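# Six arms lift a cloth above lanterns over painted patch

## Task

Raise the cloth and hold it motionless so that every part of it sits between two finger-widths and two hand-widths higher than the lantern tops, placed so that from directly overhead it hides the painted patch; at the end it must be touching nothing else. The attempt fails if any lantern is tilted, knocked down, or displaced by a hand-width or more from where it started.

## Robot and tools

SETUP. Six identical i2rt Big YAM arms (arm1 to arm6) each have six revolute joints, a two-finger gripper and a wrist camera (armN_cam_wrist). Two fixed room cameras exist: cam_high and cam_low. Reach is roughly 1.0 m from the joint1 axis. All coordinates use a single scene frame: origin on the floor, +z up, metres. Feet (base_link) sit in two rows. arm1 (-0.866, +0.649, 0.758), arm3 (0.000, +0.657, 0.798) and arm5 (+0.874, +0.648, 0.781) face toward -y. arm2 (-0.875, -0.652, 0.763), arm4 (0.002, -0.654, 0.769) and arm6 (+0.869, -0.656, 0.808) face toward +y. Each foot's own +x is its facing direction. The table surfaces beneath the arms are at z = 0.720.

JOINTS (radians, absolute): joint1_rad -2.879..2.879, turns the arm about its foot, positive is counter-clockwise seen from above, 0 means the arm extends the way its foot faces. joint2_rad 0..3.141, shoulder, 0 has the upper arm pointing back roughly level, increasing raises it then brings it forward. joint3_rad 0..3.019, elbow, 0 is fully folded, increasing opens it. joint4_rad -1.692..1.57, hand pitch, positive tips fingers up. joint5_rad -1.57..1.57, sideways swing, positive toward the arm's right. joint6_rad -2.094..2.094, hand roll, positive clockwise viewed from behind. gripper_m 0..0.093, fingertip gap in metres. The 'done' tolerances are ±0.045, 0.14, 0.09, 0.055, 0.03, 0.035 rad and ±0.003 m. Since each joint moves at its own rate, a joint-space move can sweep the hand along a wide curve.

HAND FRAME. 'hand' is the point midway between the finger pads, about 1 cm short of the tips. Fingers point along the hand's +z; they open and close along its y. hand_target is where the hand would be at the currently held joint targets. Printed hand positions can be off, more so when stretched out, and a loaded hand may stop short.

TOOL move. Arguments: optional keys arm1..arm6 plus cameras. Each arm key takes an object with any of: joints (a dict by joint name of absolute targets, radians or metres for gripper_m); target (one list of 7 numbers for that arm: x, y, z in metres in the scene frame, then quaternion qw, qx, qy, qz; an absolute hand pose, reached by a straight path starting from the current hand_target); speed (top path speed in m/s, 0.002 to 0.5, default 0.25; rotation limited to twice that value in rad/s; only allowed together with target). When target is present, joints may contain gripper_m alone. Arms not named get no new command but may still be pushing toward old targets. All motions begin together; all hand paths in one call finish together, paced by the slowest, and each lasts 0.5 to 10 s, halting short if longer. Each control step the path pose is clipped to within 100 mm and 20 degrees of the measured hand, then solved by damped IK, favouring position. Expect errors of a centimetre or more and overshoot of speed near full stretch. Paths ignore obstacles and other arms. cameras: list of names, or 'all'; omitted or null gives all, [] gives none. Unknown keys make the call invalid; out-of-range values get it refused. A move with nothing in it just reports full state and images.

TOOL wait: seconds (0 to 10) plus optional cameras; commands nothing and returns state and images. TOOL zoom_image: camera name and region [x0, y0, x1, y1] in pixels from the top-left, each side at most 504, on that camera's latest image. TOOL finished_scene: scene (the current scene number); final and irreversible, so the goal must already hold steadily.

RESULT LINES. 'move' lists each arm given a motion with 'done' or its worst status. joint_status and hand_status per motion: done; off_target (stopped away from target, may keep pushing); time_out (each joint then holds a target near where it was, limits 0.375, 0.375, 0.113, 0.225, 0.075, 0.3 rad, and may creep there; resend the reported position to relieve it); not_followed (a self/arm-collision check withheld targets; messages 'joint command not followed' or 'pose unreachable'; the gripper part still runs; the arm may keep trying later); limit_stop_at_motor_heat. on_its_own lists uncommanded behaviour, with 'held at' showing a target, not a reading. 'as last shown' marks arms not in the call; their status reads 'not commanded' and omitted lines are unchanged. 'pictures' gives image order; images may lag the state slightly. Joint velocities are in joint order (rad/s, gripper m/s); 'within noise' means still. Joint torques (N m, arm joints only) include gravity, carry per-unit offset and noise, positive toward larger angles; numbers 3 and 4 wrap around at ±28. Gripper reading: on a rigid part it can read up to 0.005 below or 0.002 above the part width; empty and closed reads 0.000 to 0.003. Full squeeze starts about 0.005 below the first-contact reading; release by commanding well above the reading. MOTOR HOT appears at 85 °C; at 100 °C an OVER-TEMPERATURE FAULT drops that arm and its grip for 30 to 60 s or more.

CAUTIONS. The arms keep pushing through contact and can push hard. Never let arms press each other hard, including one gripper closing on another's fingers; that ends the scene. The collision check can react late and allows fingers, gripper housings and wrist cameras of different arms to meet. Object contact between arms does not count. Avoid stretched-out holds, loads and unreachable poses for long, which heat motors. Keep lanterns upright and in place, do not drop the cloth or push anything off the work area, avoid hard strikes on fixed or heavy things, and loose items may get nudged occasionally. If a move or wait in a reply is refused or interrupted by a stop, the remaining move, wait and finished_scene calls of that reply are skipped.

Each tool is called after "Call:" as name(argument=value, ...) on one line, values as JSON.

## Session

Call:
move()

Scene clock: 0.00 s.
Joint torques (N m): no reading
Motor temperatures (°C): arm1=[36 41 39 33 36 32 34] | arm2=[41 39 31 35 29 39 38] | arm3=[37 40 32 31 35 33 36] | arm4=[32 38 33 31 29 31 33] | arm5=[39 31 37 41 31 35 33] | arm6=[43 31 37 35 35 31 38]
Heat: arm1: hottest joint2_rad 41 °C; arm2: hottest joint1_rad 41 °C; arm3: hottest joint2_rad 40 °C; arm4: hottest joint2_rad 38 °C; arm5: hottest joint4_rad 41 °C; arm6: hottest joint1_rad 43 °C.
Joint velocities: within noise
arm1.joint_positions: joint1_rad=-0.112 joint2_rad=+0.556 joint3_rad=+1.680 joint4_rad=-1.243 joint5_rad=-0.216 joint6_rad=+0.380 gripper_m=+0.09396
arm1.joint_status: not commanded
arm1.hand: x=-0.8529 y=+0.5004 z=+1.4616 quat_wxyz=(-0.574, -0.605, -0.439, +0.334) (m; scene frame)
arm1.hand_target: x=-0.8524 y=+0.5054 z=+1.4700 quat_wxyz=(-0.580, -0.598, -0.436, +0.340) (m; scene frame)
arm1.hand_status: not commanded
arm2.joint_positions: joint1_rad=+0.095 joint2_rad=+0.445 joint3_rad=+1.468 joint4_rad=-1.224 joint5_rad=+0.104 joint6_rad=+0.572 gripper_m=+0.09396
arm2.joint_status: not commanded
arm2.hand: x=-0.8772 y=-0.4979 z=+1.3939 quat_wxyz=(-0.316, +0.376, -0.678, -0.546) (m; scene frame)
arm2.hand_target: x=-0.8768 y=-0.5029 z=+1.4037 quat_wxyz=(-0.320, +0.372, -0.672, -0.555) (m; scene frame)
arm2.hand_status: not commanded
arm3.joint_positions: joint1_rad=+0.043 joint2_rad=+0.624 joint3_rad=+1.670 joint4_rad=-1.160 joint5_rad=+0.019 joint6_rad=-0.153 gripper_m=+0.09396
arm3.joint_status: not commanded
arm3.hand: x=+0.0009 y=+0.4657 z=+1.5075 quat_wxyz=(-0.432, -0.486, -0.566, +0.507) (m; scene frame)
arm3.hand_target: x=+0.0008 y=+0.4708 z=+1.5145 quat_wxyz=(-0.436, -0.482, -0.561, +0.513) (m; scene frame)
arm3.hand_status: not commanded
arm4.joint_positions: joint1_rad=-0.026 joint2_rad=+0.476 joint3_rad=+1.408 joint4_rad=-1.396 joint5_rad=+0.236 joint6_rad=-0.129 gripper_m=+0.09396
arm4.joint_status: not commanded
arm4.hand: x=+0.0536 y=-0.4950 z=+1.3308 quat_wxyz=(-0.464, +0.577, -0.621, -0.257) (m; scene frame)
arm4.hand_target: x=+0.0535 y=-0.4986 z=+1.3393 quat_wxyz=(-0.471, +0.572, -0.618, -0.263) (m; scene frame)
arm4.hand_status: not commanded
arm5.joint_positions: joint1_rad=+0.761 joint2_rad=+0.532 joint3_rad=+1.601 joint4_rad=-1.251 joint5_rad=-0.003 joint6_rad=-0.638 gripper_m=+0.09396
arm5.joint_status: not commanded
arm5.hand: x=+0.9890 y=+0.5438 z=+1.4526 quat_wxyz=(-0.490, -0.044, -0.766, +0.414) (m; scene frame)
arm5.hand_target: x=+0.9860 y=+0.5467 z=+1.4602 quat_wxyz=(-0.496, -0.044, -0.760, +0.419) (m; scene frame)
arm5.hand_status: not commanded
arm6.joint_positions: joint1_rad=-0.362 joint2_rad=+0.585 joint3_rad=+1.585 joint4_rad=-1.155 joint5_rad=+0.213 joint6_rad=+0.229 gripper_m=+0.09396
arm6.joint_status: not commanded
arm6.hand: x=+0.9743 y=-0.4894 z=+1.4874 quat_wxyz=(-0.539, +0.292, -0.702, -0.363) (m; scene frame)
arm6.hand_target: x=+0.9724 y=-0.4942 z=+1.4948 quat_wxyz=(-0.544, +0.289, -0.696, -0.368) (m; scene frame)
arm6.hand_status: not commanded
pictures: arm1_cam_wrist, arm2_cam_wrist, arm3_cam_wrist, arm4_cam_wrist, arm5_cam_wrist, arm6_cam_wrist, cam_high, cam_low
Images, in order (width x height): arm1_cam_wrist 672x504, arm2_cam_wrist 672x504, arm3_cam_wrist 672x504, arm4_cam_wrist 672x504, arm5_cam_wrist 672x504, arm6_cam_wrist 672x504, cam_high 672x504, cam_low 672x504.

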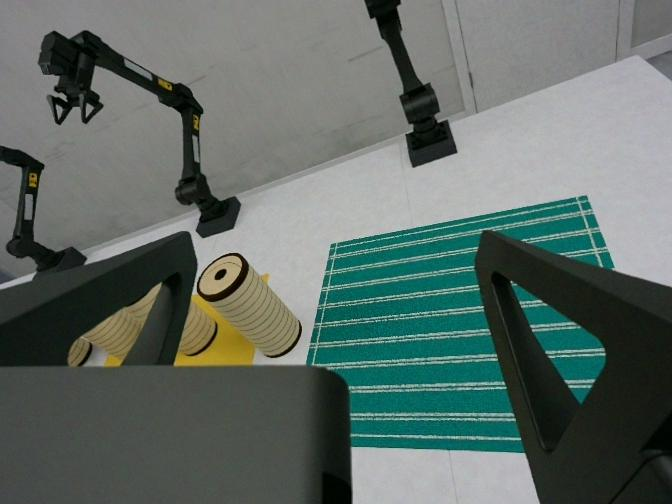

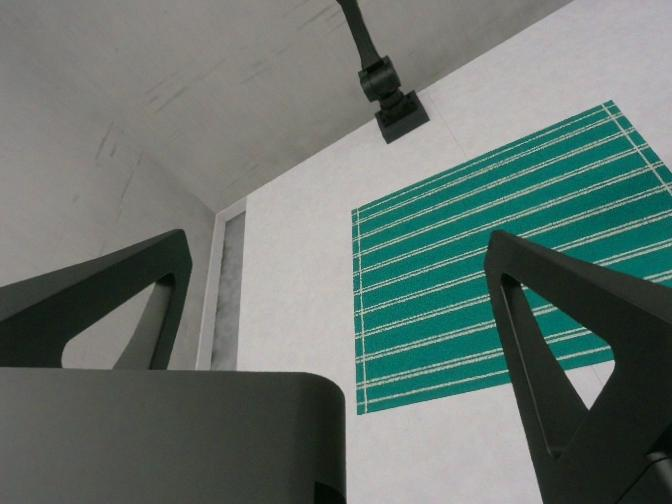

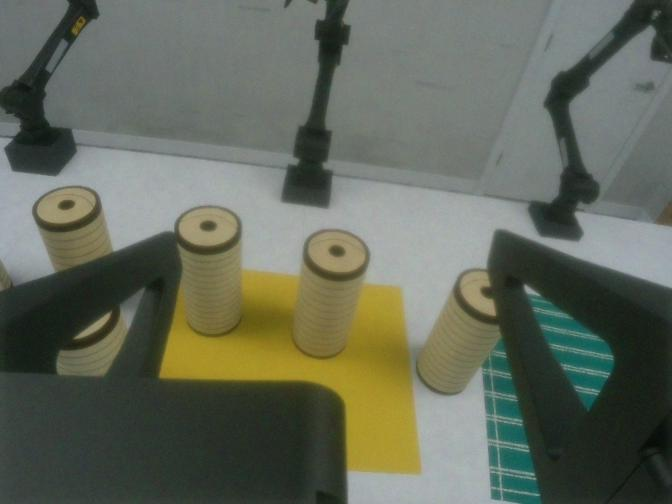

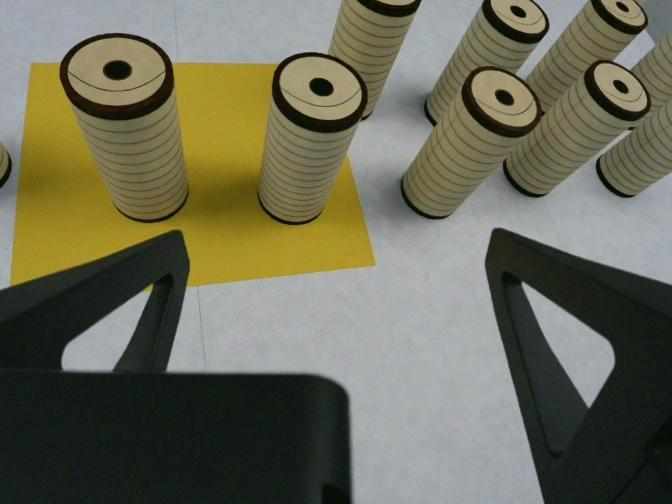

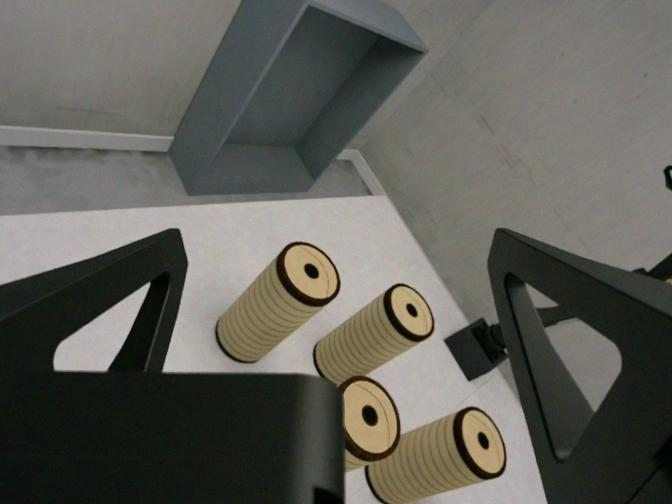

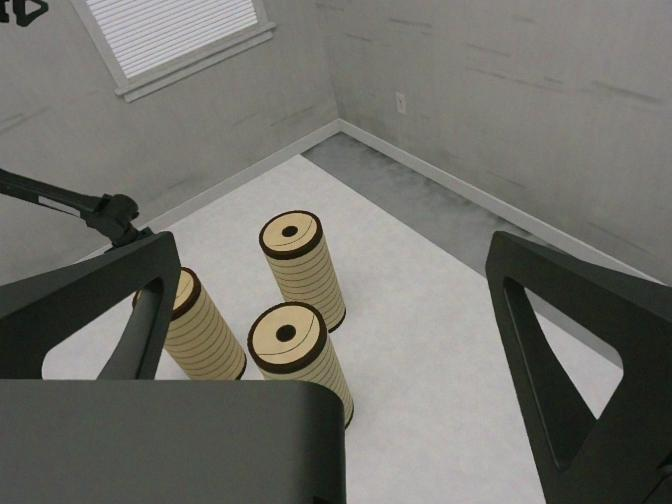

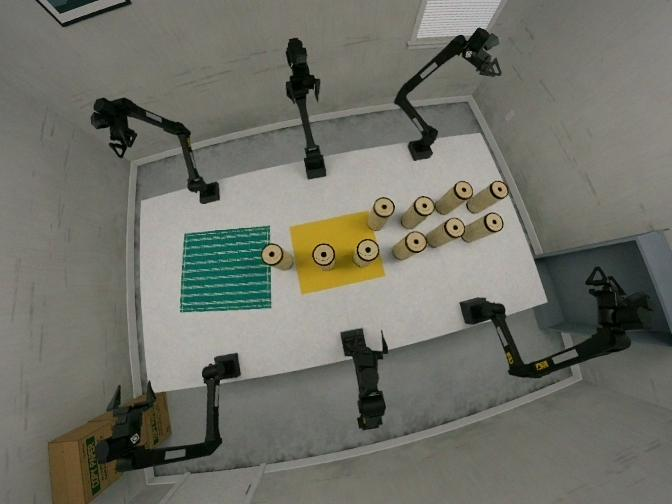

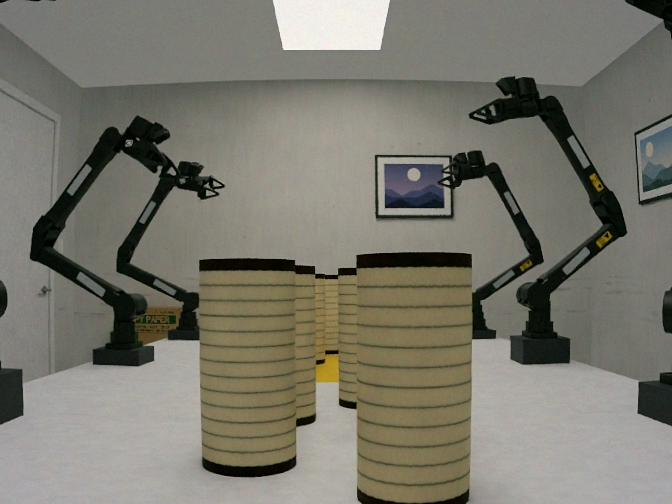

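Call:
zoom_image(camera="cam_high", region=[130, 140, 410, 400])

Call:
zoom_image(camera="arm1_cam_wrist", region=[280, 160, 672, 460])

Scaled by 1.800.

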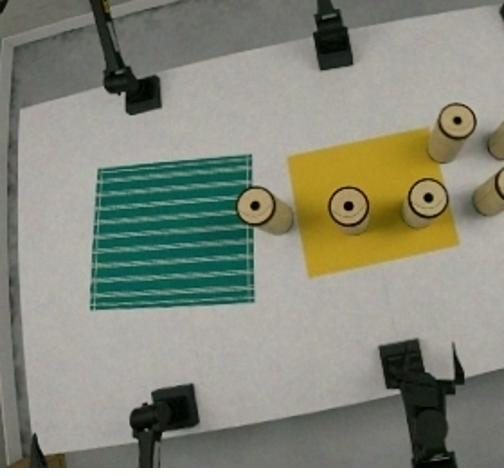

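Scaled by 1.286.

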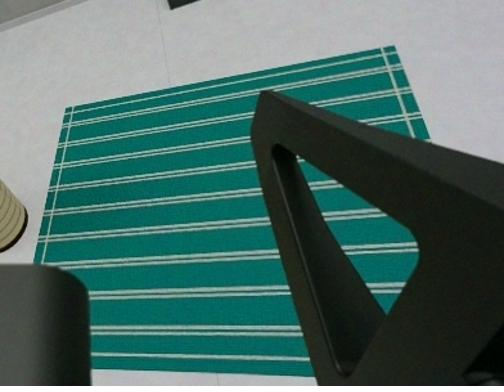

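Call:
move(arm1={"target":[-1.081,0.344,0.92,0,0.139,0.990,0],"joints":{"gripper_m":0.045},"speed":0.4}, arm2={"target":[-1.145,-0.177,0.92,0,-0.052,0.9986,0],"joints":{"gripper_m":0.045},"speed":0.4}, arm3={"target":[-0.457,0.292,0.92,0,0.996,0.087,0],"joints":{"gripper_m":0.045},"speed":0.4}, arm4={"target":[-0.531,-0.247,0.92,0,0.996,-0.087,0],"joints":{"gripper_m":0.045},"speed":0.4}, cameras=["arm1_cam_wrist","arm2_cam_wrist","arm3_cam_wrist","arm4_cam_wrist","cam_high"])

Scene clock: 166.27 s.
Joint torques (N m): arm1=[1.85 -10.99 9.47 0.64 0.11 -0.05] | arm2=[-0.26 -15.56 16.66 -0.2 -0.04 0.16] | arm3=[-1.79 -17.73 12.23 -0.35 0.13 0.01] | arm4=[0.09 -19.08 13.79 -0.4 -0.21 0.04] | arm5=[0.15 4.6 5.39 1.96 -0.01 0.12] | arm6=[0.5 4.19 7.98 2.02 0.1 -0.03]
Motor temperatures (°C): arm1=[35 40 43 32 32 31 32] | arm2=[39 38 35 34 29 35 33] | arm3=[35 39 37 31 33 30 31] | arm4=[31 36 40 30 28 30 33] | arm5=[38 31 39 38 28 32 30] | arm6=[40 30 39 34 31 30 33]
Heat: arm1: hottest joint3_rad 43 °C; arm2: hottest joint1_rad 39 °C; arm3: hottest joint2_rad 39 °C; arm4: hottest joint3_rad 40 °C; arm5: hottest joint3_rad 39 °C; arm6: hottest joint1_rad 40 °C.
move: arm1 done; arm2 off_target; arm3 off_target; arm4 off_target
Joint velocities: within noise
arm1.joint_positions: joint1_rad=-0.614 joint2_rad=+1.331 joint3_rad=+1.065 joint4_rad=-1.302 joint5_rad=+0.005 joint6_rad=-1.890 gripper_m=+0.04507
arm1.joint_status: all done
arm1.hand: x=-1.0814 y=+0.3501 z=+0.9213 quat_wxyz=(-0.002, -0.149, -0.989, -0.002) (m; scene frame)
arm1.hand_target: x=-1.0810 y=+0.3441 z=+0.9201 quat_wxyz=(+0.000, -0.139, -0.990, +0.000) (m; scene frame)
arm1.hand_status: done (0.006 m and 1.2 deg from the pose sent, 0.608 m and 117.5 deg at the start; pose on its path clipped on 60 of 115 steps)
arm2.joint_positions: joint1_rad=+0.524 joint2_rad=+1.771 joint3_rad=+1.519 joint4_rad=-1.349 joint5_rad=-0.006 joint6_rad=+1.967 gripper_m=+0.04510
arm2.joint_status: all done
arm2.hand: x=-1.1378 y=-0.1948 z=+0.9030 quat_wxyz=(-0.009, +0.061, -0.998, +0.017) (m; scene frame)
arm2.hand_target: x=-1.1443 y=-0.1780 z=+0.9203 quat_wxyz=(+0.000, +0.052, -0.999, +0.000) (m; scene frame)
arm2.hand_status: off_target (0.026 m and 2.5 deg from the pose sent, 0.632 m and 91.7 deg at the start; pose on its path clipped on 21 of 115 steps)
arm3.joint_positions: joint1_rad=-0.859 joint2_rad=+1.906 joint3_rad=+1.630 joint4_rad=-1.311 joint5_rad=-0.003 joint6_rad=+0.492 gripper_m=+0.04511
arm3.joint_status: all done
arm3.hand: x=-0.4442 y=+0.2943 z=+0.9129 quat_wxyz=(+0.003, -0.995, -0.096, -0.006) (m; scene frame)
arm3.hand_target: x=-0.4566 y=+0.2923 z=+0.9200 quat_wxyz=(+0.000, -0.996, -0.087, +0.000) (m; scene frame)
arm3.hand_status: off_target (0.015 m and 1.3 deg from the pose sent, 0.765 m and 115.6 deg at the start)
arm4.joint_positions: joint1_rad=+0.940 joint2_rad=+2.138 joint3_rad=+2.085 joint4_rad=-1.535 joint5_rad=+0.004 joint6_rad=-0.464 gripper_m=+0.04511
arm4.joint_status: all done
arm4.hand: x=-0.5180 y=-0.2490 z=+0.9155 quat_wxyz=(+0.003, +0.995, -0.098, +0.007) (m; scene frame)
arm4.hand_target: x=-0.5304 y=-0.2474 z=+0.9200 quat_wxyz=(+0.000, +0.996, -0.087, +0.000) (m; scene frame)
arm4.hand_status: off_target (0.014 m and 1.5 deg from the pose sent, 0.756 m and 102.1 deg at the start)
arm5, arm6: as last shown
pictures: arm1_cam_wrist, arm2_cam_wrist, arm3_cam_wrist, arm4_cam_wrist, cam_high
Images, in order (width x height): arm1_cam_wrist 672x504, arm2_cam_wrist 672x504, arm3_cam_wrist 672x504, arm4_cam_wrist 672x504, cam_high 672x504.

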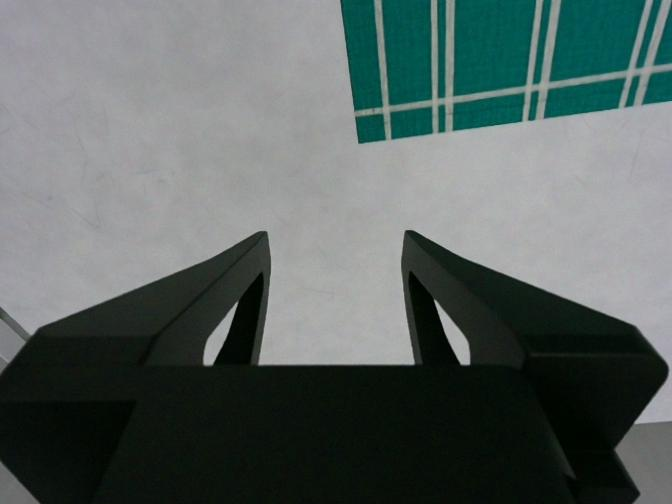

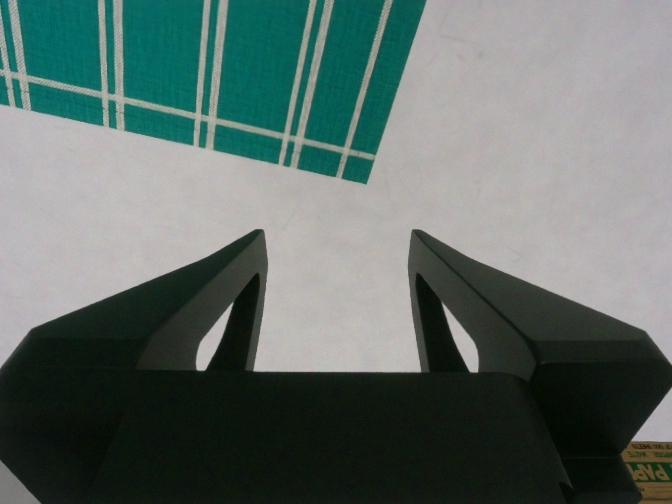

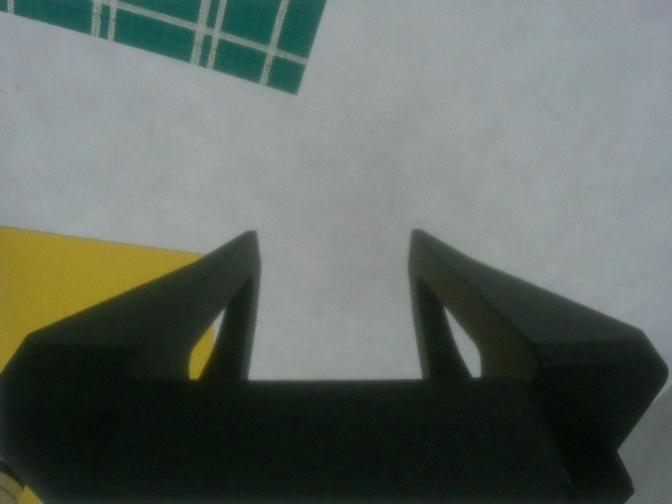

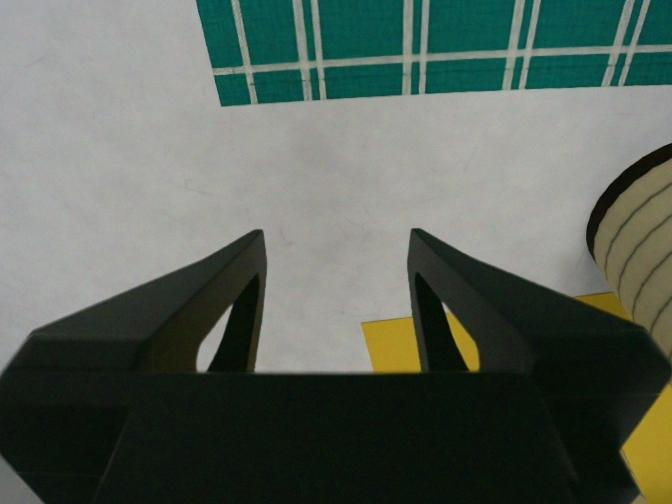

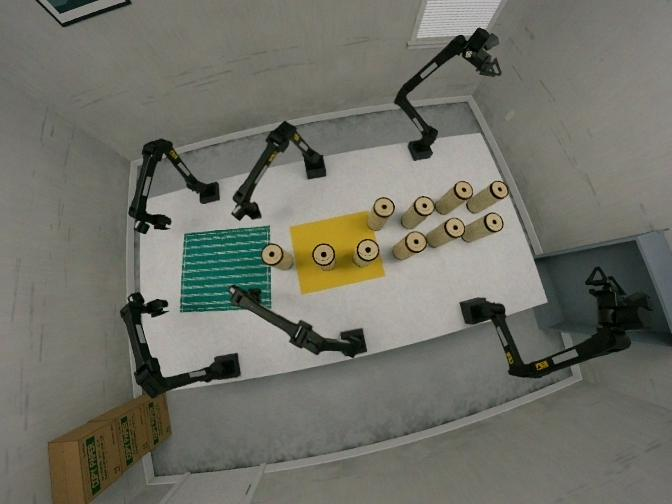

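Call:
move(arm1={"target":[-1.081,0.339,0.775,0,0.139,0.990,0],"speed":0.25}, arm2={"target":[-1.151,-0.162,0.79,0,-0.052,0.9986,0],"speed":0.25}, arm3={"target":[-0.469,0.290,0.78,0,0.996,0.087,0],"speed":0.25}, arm4={"target":[-0.543,-0.246,0.78,0,0.996,-0.087,0],"speed":0.25}, cameras=["arm1_cam_wrist","arm2_cam_wrist","arm3_cam_wrist","arm4_cam_wrist"])

Scene clock: 179.47 s.
Joint torques (N m): arm1=[1.85 -11.34 7.8 0.58 0.13 -0.01] | arm2=[-0.5 -17.55 10.82 0.62 -0.03 0.13] | arm3=[-1.85 -19.37 8.96 0.69 0.17 -0.12] | arm4=[0.85 -21.42 9.65 0.44 -0.2 0.11] | arm5=[0.15 4.54 5.41 1.96 -0.01 0.12] | arm6=[0.5 4.13 7.97 2.02 0.09 -0.02]
Motor temperatures (°C): arm1=[35 39 43 32 32 30 32] | arm2=[39 38 36 34 29 35 33] | arm3=[35 40 39 31 32 30 31] | arm4=[31 38 43 30 28 30 33] | arm5=[38 31 39 38 28 32 30] | arm6=[39 30 39 34 31 29 33]
Heat: arm1: hottest joint3_rad 43 °C; arm2: hottest joint1_rad 39 °C; arm3: hottest joint2_rad 40 °C; arm4: hottest joint3_rad 43 °C; arm5: hottest joint3_rad 39 °C; arm6: hottest joint1_rad 39 °C.
move: arm1 done; arm2 done; arm3 off_target; arm4 off_target
Joint velocities: within noise
arm1.joint_positions: joint1_rad=-0.612 joint2_rad=+1.532 joint3_rad=+0.849 joint4_rad=-0.883 joint5_rad=+0.005 joint6_rad=-1.891 gripper_m=+0.04507
arm1.joint_status: not commanded
arm1.hand: x=-1.0822 y=+0.3460 z=+0.7774 quat_wxyz=(-0.002, -0.148, -0.989, -0.002) (m; scene frame)
arm1.hand_target: x=-1.0809 y=+0.3392 z=+0.7750 quat_wxyz=(+0.000, -0.139, -0.990, +0.000) (m; scene frame)
arm1.hand_status: done (0.007 m and 1.1 deg from the pose sent, 0.147 m and 1.2 deg at the start)
arm2.joint_positions: joint1_rad=+0.524 joint2_rad=+1.935 joint3_rad=+1.450 joint4_rad=-1.087 joint5_rad=-0.006 joint6_rad=+1.967 gripper_m=+0.04510
arm2.joint_status: not commanded
arm2.hand: x=-1.1522 y=-0.1680 z=+0.7916 quat_wxyz=(-0.003, +0.061, -0.998, +0.005) (m; scene frame)
arm2.hand_target: x=-1.1509 y=-0.1621 z=+0.7900 quat_wxyz=(+0.000, +0.052, -0.999, +0.000) (m; scene frame)
arm2.hand_status: done (0.006 m and 1.2 deg from the pose sent, 0.118 m and 2.5 deg at the start)
arm3.joint_positions: joint1_rad=-0.867 joint2_rad=+2.078 joint3_rad=+1.536 joint4_rad=-1.044 joint5_rad=-0.002 joint6_rad=+0.492 gripper_m=+0.04511
arm3.joint_status: not commanded
arm3.hand: x=-0.4588 y=+0.2890 z=+0.7827 quat_wxyz=(+0.003, -0.996, -0.092, -0.006) (m; scene frame)
arm3.hand_target: x=-0.4689 y=+0.2902 z=+0.7800 quat_wxyz=(+0.000, -0.996, -0.087, +0.000) (m; scene frame)
arm3.hand_status: off_target (0.011 m and 1.0 deg from the pose sent, 0.135 m and 1.3 deg at the start)
arm4.joint_positions: joint1_rad=+0.944 joint2_rad=+2.269 joint3_rad=+1.948 joint4_rad=-1.272 joint5_rad=+0.003 joint6_rad=-0.465 gripper_m=+0.04511
arm4.joint_status: not commanded
arm4.hand: x=-0.5311 y=-0.2420 z=+0.7787 quat_wxyz=(+0.005, +0.995, -0.096, +0.009) (m; scene frame)
arm4.hand_target: x=-0.5427 y=-0.2461 z=+0.7801 quat_wxyz=(+0.000, +0.996, -0.087, +0.000) (m; scene frame)
arm4.hand_status: off_target (0.013 m and 1.5 deg from the pose sent, 0.138 m and 1.5 deg at the start)
arm5, arm6: as last shown
pictures: arm1_cam_wrist, arm2_cam_wrist, arm3_cam_wrist, arm4_cam_wrist
Images, in order (width x height): arm1_cam_wrist 672x504, arm2_cam_wrist 672x504, arm3_cam_wrist 672x504, arm4_cam_wrist 672x504.

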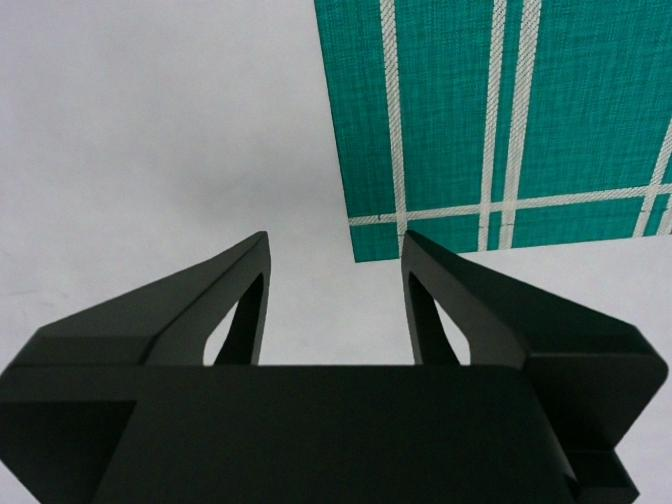

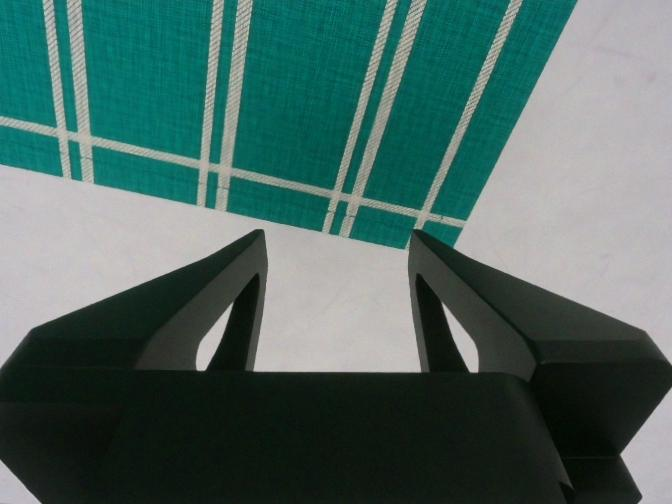

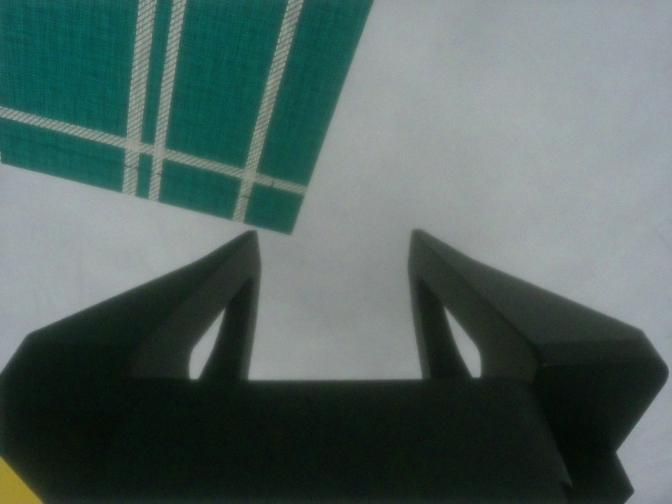

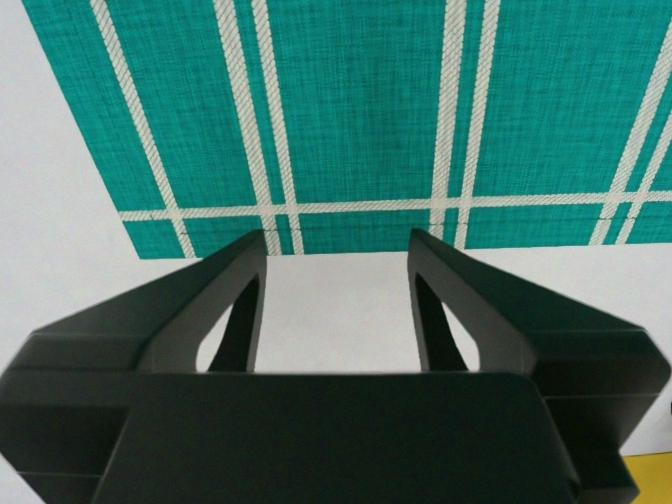

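Call:
move(arm1={"target":[-1.091,0.323,0.748,0,0.139,0.990,0],"joints":{"gripper_m":0.038},"speed":0.2}, arm2={"target":[-1.157,-0.192,0.748,0,-0.052,0.9986,0],"joints":{"gripper_m":0.038},"speed":0.2}, arm3={"target":[-0.468,0.254,0.747,0,0.996,0.087,0],"joints":{"gripper_m":0.038},"speed":0.2}, arm4={"target":[-0.541,-0.299,0.751,0,0.996,-0.087,0],"joints":{"gripper_m":0.038},"speed":0.2}, cameras=["arm1_cam_wrist","arm2_cam_wrist","arm3_cam_wrist","arm4_cam_wrist"])

Scene clock: 224.83 s.
Joint torques (N m): arm1=[1.96 -12.28 9.28 0.57 0.11 0.01] | arm2=[0.38 -16.32 9.28 0.64 -0.02 0.15] | arm3=[-0.03 -19.49 10.7 0.54 0.12 0.02] | arm4=[-0.67 -20.78 7.73 0.46 -0.15 0.26] | arm5=[0.09 4.54 5.41 1.96 -0.01 0.12] | arm6=[0.38 4.13 7.92 2 0.1 -0.03]
Motor temperatures (°C): arm1=[35 39 43 32 31 30 31] | arm2=[38 40 36 34 29 34 32] | arm3=[35 44 39 31 32 30 31] | arm4=[31 45 39 30 28 30 33] | arm5=[38 31 39 37 28 31 30] | arm6=[39 30 39 34 31 29 32]
Heat: arm1: hottest joint3_rad 43 °C; arm2: hottest joint2_rad 40 °C; arm3: hottest joint2_rad 44 °C; arm4: hottest joint2_rad 45 °C; arm5: hottest joint3_rad 39 °C; arm6: hottest joint1_rad 39 °C.
move: arm1 off_target; arm2 done; arm3 off_target; arm4 done
Joint velocities: within noise
arm1.joint_positions: joint1_rad=-0.610 joint2_rad=+1.627 joint3_rad=+0.849 joint4_rad=-0.816 joint5_rad=+0.005 joint6_rad=-1.891 gripper_m=+0.03807
arm1.joint_status: all done
arm1.hand: x=-1.0841 y=+0.3417 z=+0.7440 quat_wxyz=(-0.008, -0.147, -0.989, -0.014) (m; scene frame)
arm1.hand_target: x=-1.0905 y=+0.3236 z=+0.7484 quat_wxyz=(+0.000, -0.139, -0.990, +0.000) (m; scene frame)
arm1.hand_status: off_target (0.020 m and 2.0 deg from the pose sent, 0.038 m and 1.1 deg at the start)
arm2.joint_positions: joint1_rad=+0.551 joint2_rad=+1.935 joint3_rad=+1.344 joint4_rad=-0.962 joint5_rad=-0.006 joint6_rad=+2.002 gripper_m=+0.03811
arm2.joint_status: all done
arm2.hand: x=-1.1564 y=-0.1896 z=+0.7568 quat_wxyz=(+0.001, +0.057, -0.998, -0.003) (m; scene frame)
arm2.hand_target: x=-1.1569 y=-0.1921 z=+0.7482 quat_wxyz=(+0.000, +0.052, -0.999, +0.000) (m; scene frame)
arm2.hand_status: done (0.009 m and 0.7 deg from the pose sent, 0.050 m and 1.2 deg at the start)
arm3.joint_positions: joint1_rad=-0.839 joint2_rad=+2.163 joint3_rad=+1.582 joint4_rad=-1.015 joint5_rad=-0.002 joint6_rad=+0.529 gripper_m=+0.03810
arm3.joint_status: all done
arm3.hand: x=-0.4590 y=+0.2672 z=+0.7484 quat_wxyz=(+0.006, -0.996, -0.087, -0.010) (m; scene frame)
arm3.hand_target: x=-0.4676 y=+0.2544 z=+0.7472 quat_wxyz=(+0.000, -0.996, -0.087, +0.000) (m; scene frame)
arm3.hand_status: off_target (0.016 m and 1.4 deg from the pose sent, 0.051 m and 1.0 deg at the start)
arm4.joint_positions: joint1_rad=+1.018 joint2_rad=+2.217 joint3_rad=+1.785 joint4_rad=-1.145 joint5_rad=+0.002 joint6_rad=-0.416 gripper_m=+0.03811
arm4.joint_status: all done
arm4.hand: x=-0.5396 y=-0.2965 z=+0.7544 quat_wxyz=(+0.001, +0.997, -0.083, +0.002) (m; scene frame)
arm4.hand_target: x=-0.5409 y=-0.2990 z=+0.7509 quat_wxyz=(+0.000, +0.996, -0.087, +0.000) (m; scene frame)
arm4.hand_status: done (0.004 m and 0.5 deg from the pose sent, 0.064 m and 1.5 deg at the start)
arm5, arm6: as last shown
pictures: arm1_cam_wrist, arm2_cam_wrist, arm3_cam_wrist, arm4_cam_wrist
Images, in order (width x height): arm1_cam_wrist 672x504, arm2_cam_wrist 672x504, arm3_cam_wrist 672x504, arm4_cam_wrist 672x504.

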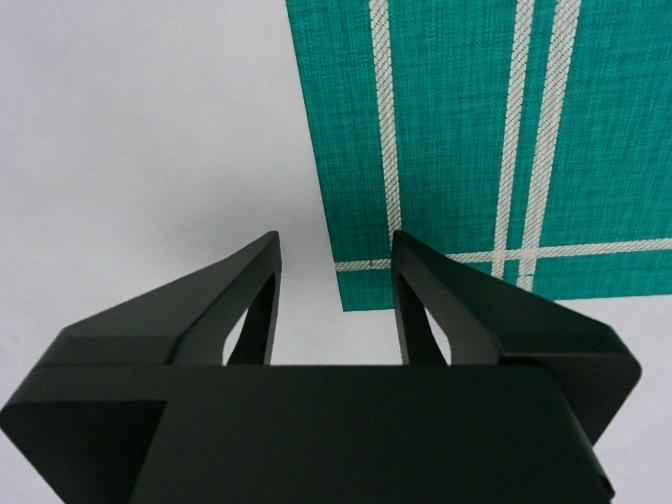

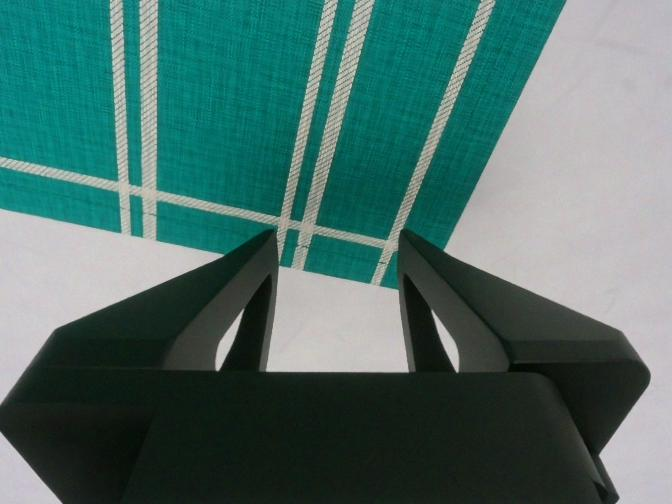

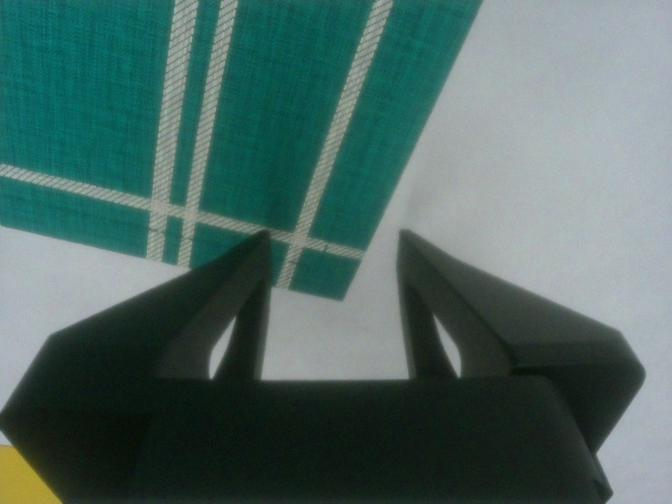

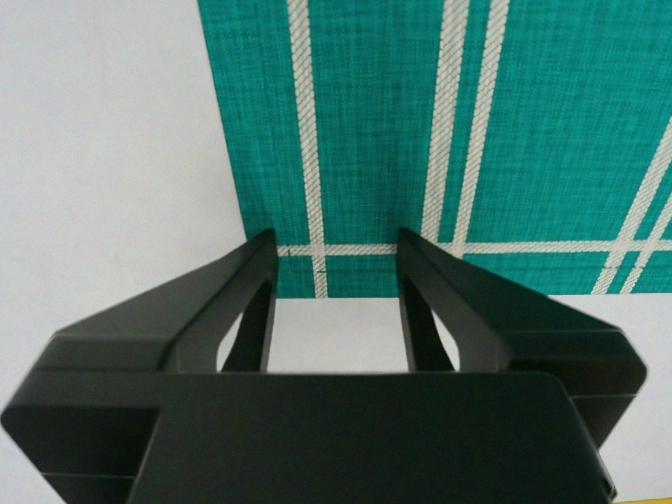

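Call:
move(arm1={"target":[-1.098,0.300,0.745,0,0.139,0.990,0],"speed":0.2}, arm2={"target":[-1.157,-0.206,0.736,0,-0.052,0.9986,0],"speed":0.2}, arm3={"target":[-0.469,0.238,0.743,0,0.996,0.087,0],"speed":0.2}, arm4={"target":[-0.536,-0.300,0.741,0,0.996,-0.087,0],"speed":0.2}, cameras=["arm1_cam_wrist","arm2_cam_wrist","arm3_cam_wrist","arm4_cam_wrist"])

Scene clock: 247.47 s.
Joint torques (N m): arm1=[2.02 -12.86 9.62 0.28 0.13 0.12] | arm2=[0.62 -16.56 8.88 0.62 -0.01 0.16] | arm3=[0.09 -19.6 10.96 -0.01 0.13 -0.01] | arm4=[-0.56 -19.66 7.04 0.5 -0.15 0.21] | arm5=[0.15 4.6 5.41 1.96 -0.01 0.11] | arm6=[0.21 4.31 7.98 1.98 0.1 -0.02]
Motor temperatures (°C): arm1=[35 40 43 32 31 30 31] | arm2=[38 40 36 34 29 34 32] | arm3=[35 44 39 31 32 30 30] | arm4=[31 47 39 30 28 30 33] | arm5=[37 31 39 37 28 31 30] | arm6=[39 30 39 34 30 29 32]
Heat: arm1: hottest joint3_rad 43 °C; arm2: hottest joint2_rad 40 °C; arm3: hottest joint2_rad 44 °C; arm4: hottest joint2_rad 47 °C; arm5: hottest joint3_rad 39 °C; arm6: hottest joint1_rad 39 °C.
move: arm1 off_target; arm2 done; arm3 off_target; arm4 off_target
Joint velocities: within noise
arm1.joint_positions: joint1_rad=-0.591 joint2_rad=+1.677 joint3_rad=+0.912 joint4_rad=-0.816 joint5_rad=+0.005 joint6_rad=-1.885 gripper_m=+0.03807
arm1.joint_status: not commanded
arm1.hand: x=-1.0926 y=+0.3169 z=+0.7422 quat_wxyz=(-0.005, -0.141, -0.990, -0.008) (m; scene frame)
arm1.hand_target: x=-1.0977 y=+0.3004 z=+0.7453 quat_wxyz=(+0.000, -0.139, -0.990, +0.000) (m; scene frame)
arm1.hand_status: off_target (0.018 m and 1.1 deg from the pose sent, 0.044 m and 2.0 deg at the start)
arm2.joint_positions: joint1_rad=+0.562 joint2_rad=+1.935 joint3_rad=+1.295 joint4_rad=-0.919 joint5_rad=-0.006 joint6_rad=+2.016 gripper_m=+0.03811
arm2.joint_status: not commanded
arm2.hand: x=-1.1550 y=-0.2030 z=+0.7417 quat_wxyz=(+0.000, +0.056, -0.998, -0.001) (m; scene frame)
arm2.hand_target: x=-1.1569 y=-0.2060 z=+0.7361 quat_wxyz=(+0.000, +0.052, -0.999, +0.000) (m; scene frame)
arm2.hand_status: done (0.007 m and 0.4 deg from the pose sent, 0.026 m and 0.7 deg at the start)
arm3.joint_positions: joint1_rad=-0.824 joint2_rad=+2.188 joint3_rad=+1.625 joint4_rad=-1.015 joint5_rad=-0.002 joint6_rad=+0.547 gripper_m=+0.03810
arm3.joint_status: not commanded
arm3.hand: x=-0.4645 y=+0.2504 z=+0.7477 quat_wxyz=(+0.001, -0.996, -0.086, -0.003) (m; scene frame)
arm3.hand_target: x=-0.4686 y=+0.2384 z=+0.7430 quat_wxyz=(+0.000, -0.996, -0.087, +0.000) (m; scene frame)
arm3.hand_status: off_target (0.014 m and 0.3 deg from the pose sent, 0.031 m and 1.4 deg at the start)
arm4.joint_positions: joint1_rad=+1.018 joint2_rad=+2.208 joint3_rad=+1.765 joint4_rad=-1.117 joint5_rad=+0.002 joint6_rad=-0.416 gripper_m=+0.03811
arm4.joint_status: not commanded
arm4.hand: x=-0.5396 y=-0.2965 z=+0.7530 quat_wxyz=(-0.003, +0.997, -0.083, -0.005) (m; scene frame)
arm4.hand_target: x=-0.5358 y=-0.3001 z=+0.7412 quat_wxyz=(+0.000, +0.996, -0.087, +0.000) (m; scene frame)
arm4.hand_status: off_target (0.013 m and 0.9 deg from the pose sent, 0.014 m and 0.5 deg at the start)
arm5, arm6: as last shown
pictures: arm1_cam_wrist, arm2_cam_wrist, arm3_cam_wrist, arm4_cam_wrist
Images, in order (width x height): arm1_cam_wrist 672x504, arm2_cam_wrist 672x504, arm3_cam_wrist 672x504, arm4_cam_wrist 672x504.

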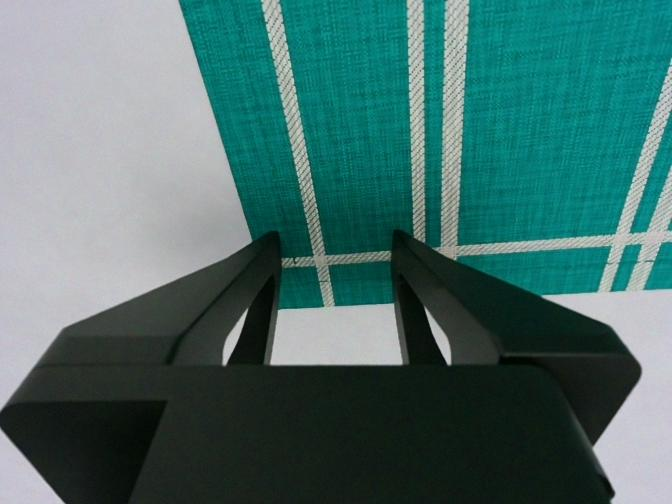

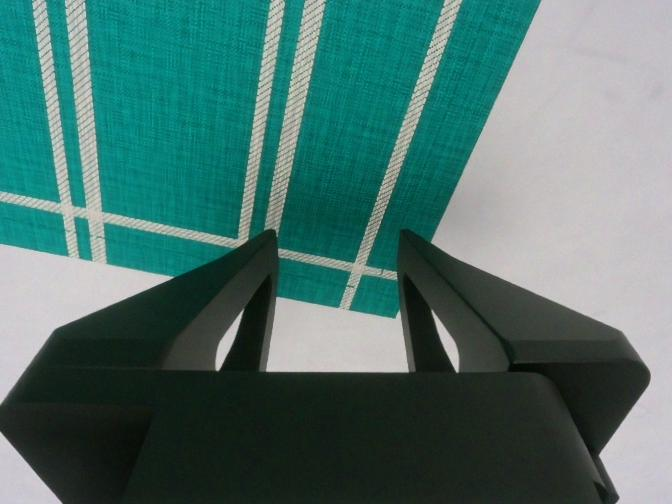

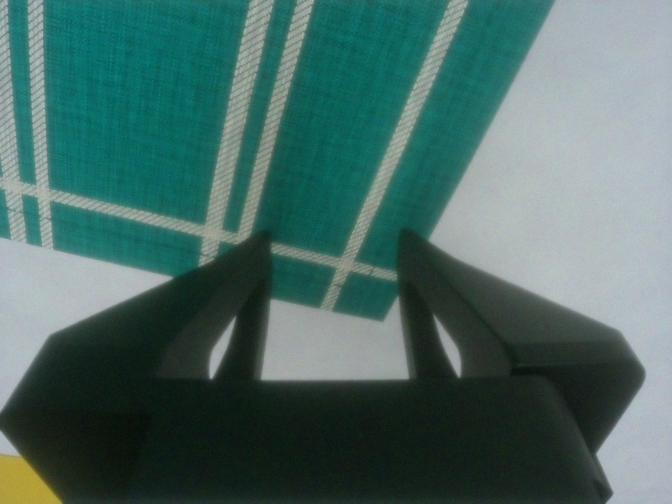

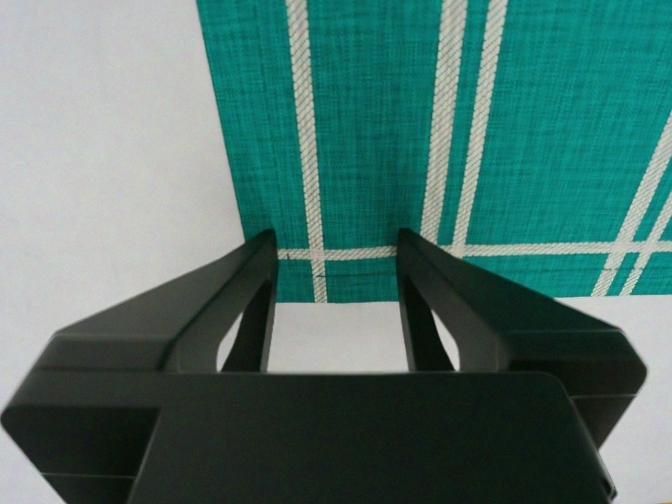

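Call:
move(arm1={"target":[-1.096,0.303,0.715,0,0.139,0.990,0],"speed":0.1}, arm2={"target":[-1.158,-0.210,0.715,0,-0.052,0.9986,0],"speed":0.1}, arm3={"target":[-0.469,0.234,0.712,0,0.996,0.087,0],"speed":0.1}, arm4={"target":[-0.536,-0.300,0.711,0,0.996,-0.087,0],"speed":0.1}, cameras=["arm1_cam_wrist","arm2_cam_wrist","arm3_cam_wrist","arm4_cam_wrist"])

Scene clock: 255.80 s.
Joint torques (N m): arm1=[1.9 -9.23 7.05 1.16 0.15 0.11] | arm2=[0.79 -15.56 8.69 0.66 0 0.15] | arm3=[0.38 -16.5 9.88 1.17 0.13 0.01] | arm4=[-0.56 -16.85 6.35 1.16 -0.14 0.22] | arm5=[0.15 4.54 5.41 1.98 -0.01 0.12] | arm6=[0.38 4.13 7.92 2.04 0.1 -0.03]
Motor temperatures (°C): arm1=[35 40 44 32 31 30 31] | arm2=[38 40 35 34 29 34 32] | arm3=[35 44 39 31 32 30 30] | arm4=[31 47 39 30 28 30 33] | arm5=[37 31 39 37 28 31 30] | arm6=[39 30 39 34 30 29 32]
Heat: arm1: hottest joint3_rad 44 °C; arm2: hottest joint2_rad 40 °C; arm3: hottest joint2_rad 44 °C; arm4: hottest joint2_rad 47 °C; arm5: hottest joint3_rad 39 °C; arm6: hottest joint1_rad 39 °C.
move: arm1 off_target; arm2 off_target; arm3 off_target; arm4 off_target
Joint velocities: within noise
arm1.joint_positions: joint1_rad=-0.591 joint2_rad=+1.684 joint3_rad=+0.912 joint4_rad=-0.755 joint5_rad=+0.005 joint6_rad=-1.885 gripper_m=+0.03805
arm1.joint_status: not commanded
arm1.hand: x=-1.1005 y=+0.3052 z=+0.7397 quat_wxyz=(+0.007, -0.141, -0.990, +0.016) (m; scene frame)
arm1.hand_target: x=-1.0954 y=+0.3043 z=+0.7163 quat_wxyz=(+0.000, -0.139, -0.990, +0.000) (m; scene frame)
arm1.hand_status: off_target (0.025 m and 2.0 deg from the pose sent, 0.031 m and 1.1 deg at the start)
arm2.joint_positions: joint1_rad=+0.567 joint2_rad=+1.953 joint3_rad=+1.273 joint4_rad=-0.869 joint5_rad=-0.006 joint6_rad=+2.022 gripper_m=+0.03811
arm2.joint_status: not commanded
arm2.hand: x=-1.1564 y=-0.2056 z=+0.7259 quat_wxyz=(+0.002, +0.055, -0.998, -0.005) (m; scene frame)
arm2.hand_target: x=-1.1579 y=-0.2101 z=+0.7152 quat_wxyz=(+0.000, +0.052, -0.999, +0.000) (m; scene frame)
arm2.hand_status: off_target (0.012 m and 0.7 deg from the pose sent, 0.028 m and 0.4 deg at the start)
arm3.joint_positions: joint1_rad=-0.822 joint2_rad=+2.204 joint3_rad=+1.635 joint4_rad=-0.990 joint5_rad=-0.003 joint6_rad=+0.550 gripper_m=+0.03809
arm3.joint_status: not commanded
arm3.hand: x=-0.4694 y=+0.2445 z=+0.7410 quat_wxyz=(-0.005, -0.996, -0.085, +0.005) (m; scene frame)
arm3.hand_target: x=-0.4677 y=+0.2353 z=+0.7129 quat_wxyz=(+0.000, -0.996, -0.087, +0.000) (m; scene frame)
arm3.hand_status: off_target (0.031 m and 0.8 deg from the pose sent, 0.040 m and 0.3 deg at the start)
arm4.joint_positions: joint1_rad=+1.018 joint2_rad=+2.202 joint3_rad=+1.750 joint4_rad=-1.076 joint5_rad=+0.002 joint6_rad=-0.415 gripper_m=+0.03811
arm4.joint_status: not commanded
arm4.hand: x=-0.5436 y=-0.2938 z=+0.7517 quat_wxyz=(-0.011, +0.996, -0.083, -0.019) (m; scene frame)
arm4.hand_target: x=-0.5345 y=-0.3009 z=+0.7126 quat_wxyz=(+0.000, +0.996, -0.087, +0.000) (m; scene frame)
arm4.hand_status: off_target (0.042 m and 2.6 deg from the pose sent, 0.042 m and 0.9 deg at the start)
arm5, arm6: as last shown
pictures: arm1_cam_wrist, arm2_cam_wrist, arm3_cam_wrist, arm4_cam_wrist
Images, in order (width x height): arm1_cam_wrist 672x504, arm2_cam_wrist 672x504, arm3_cam_wrist 672x504, arm4_cam_wrist 672x504.

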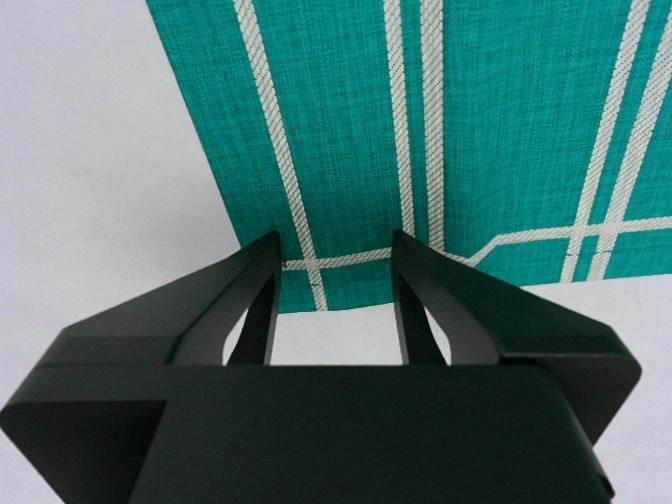

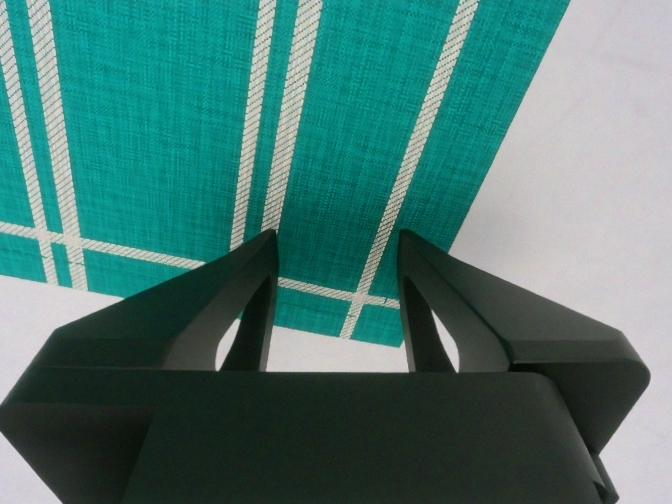

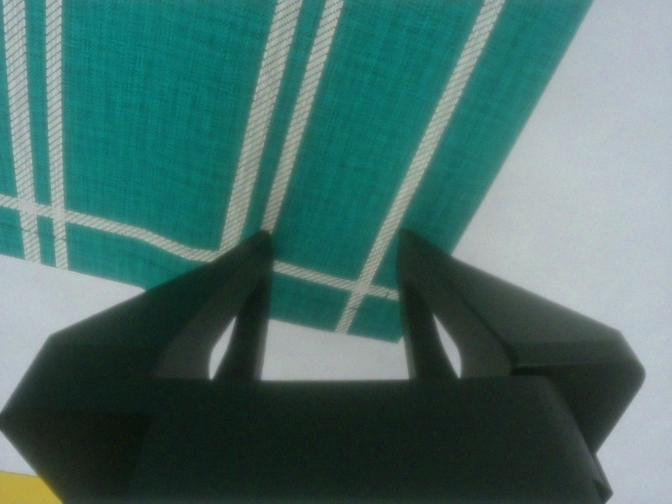

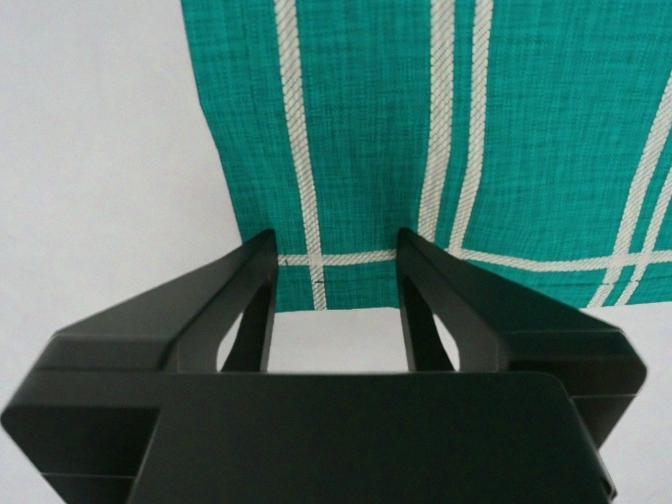

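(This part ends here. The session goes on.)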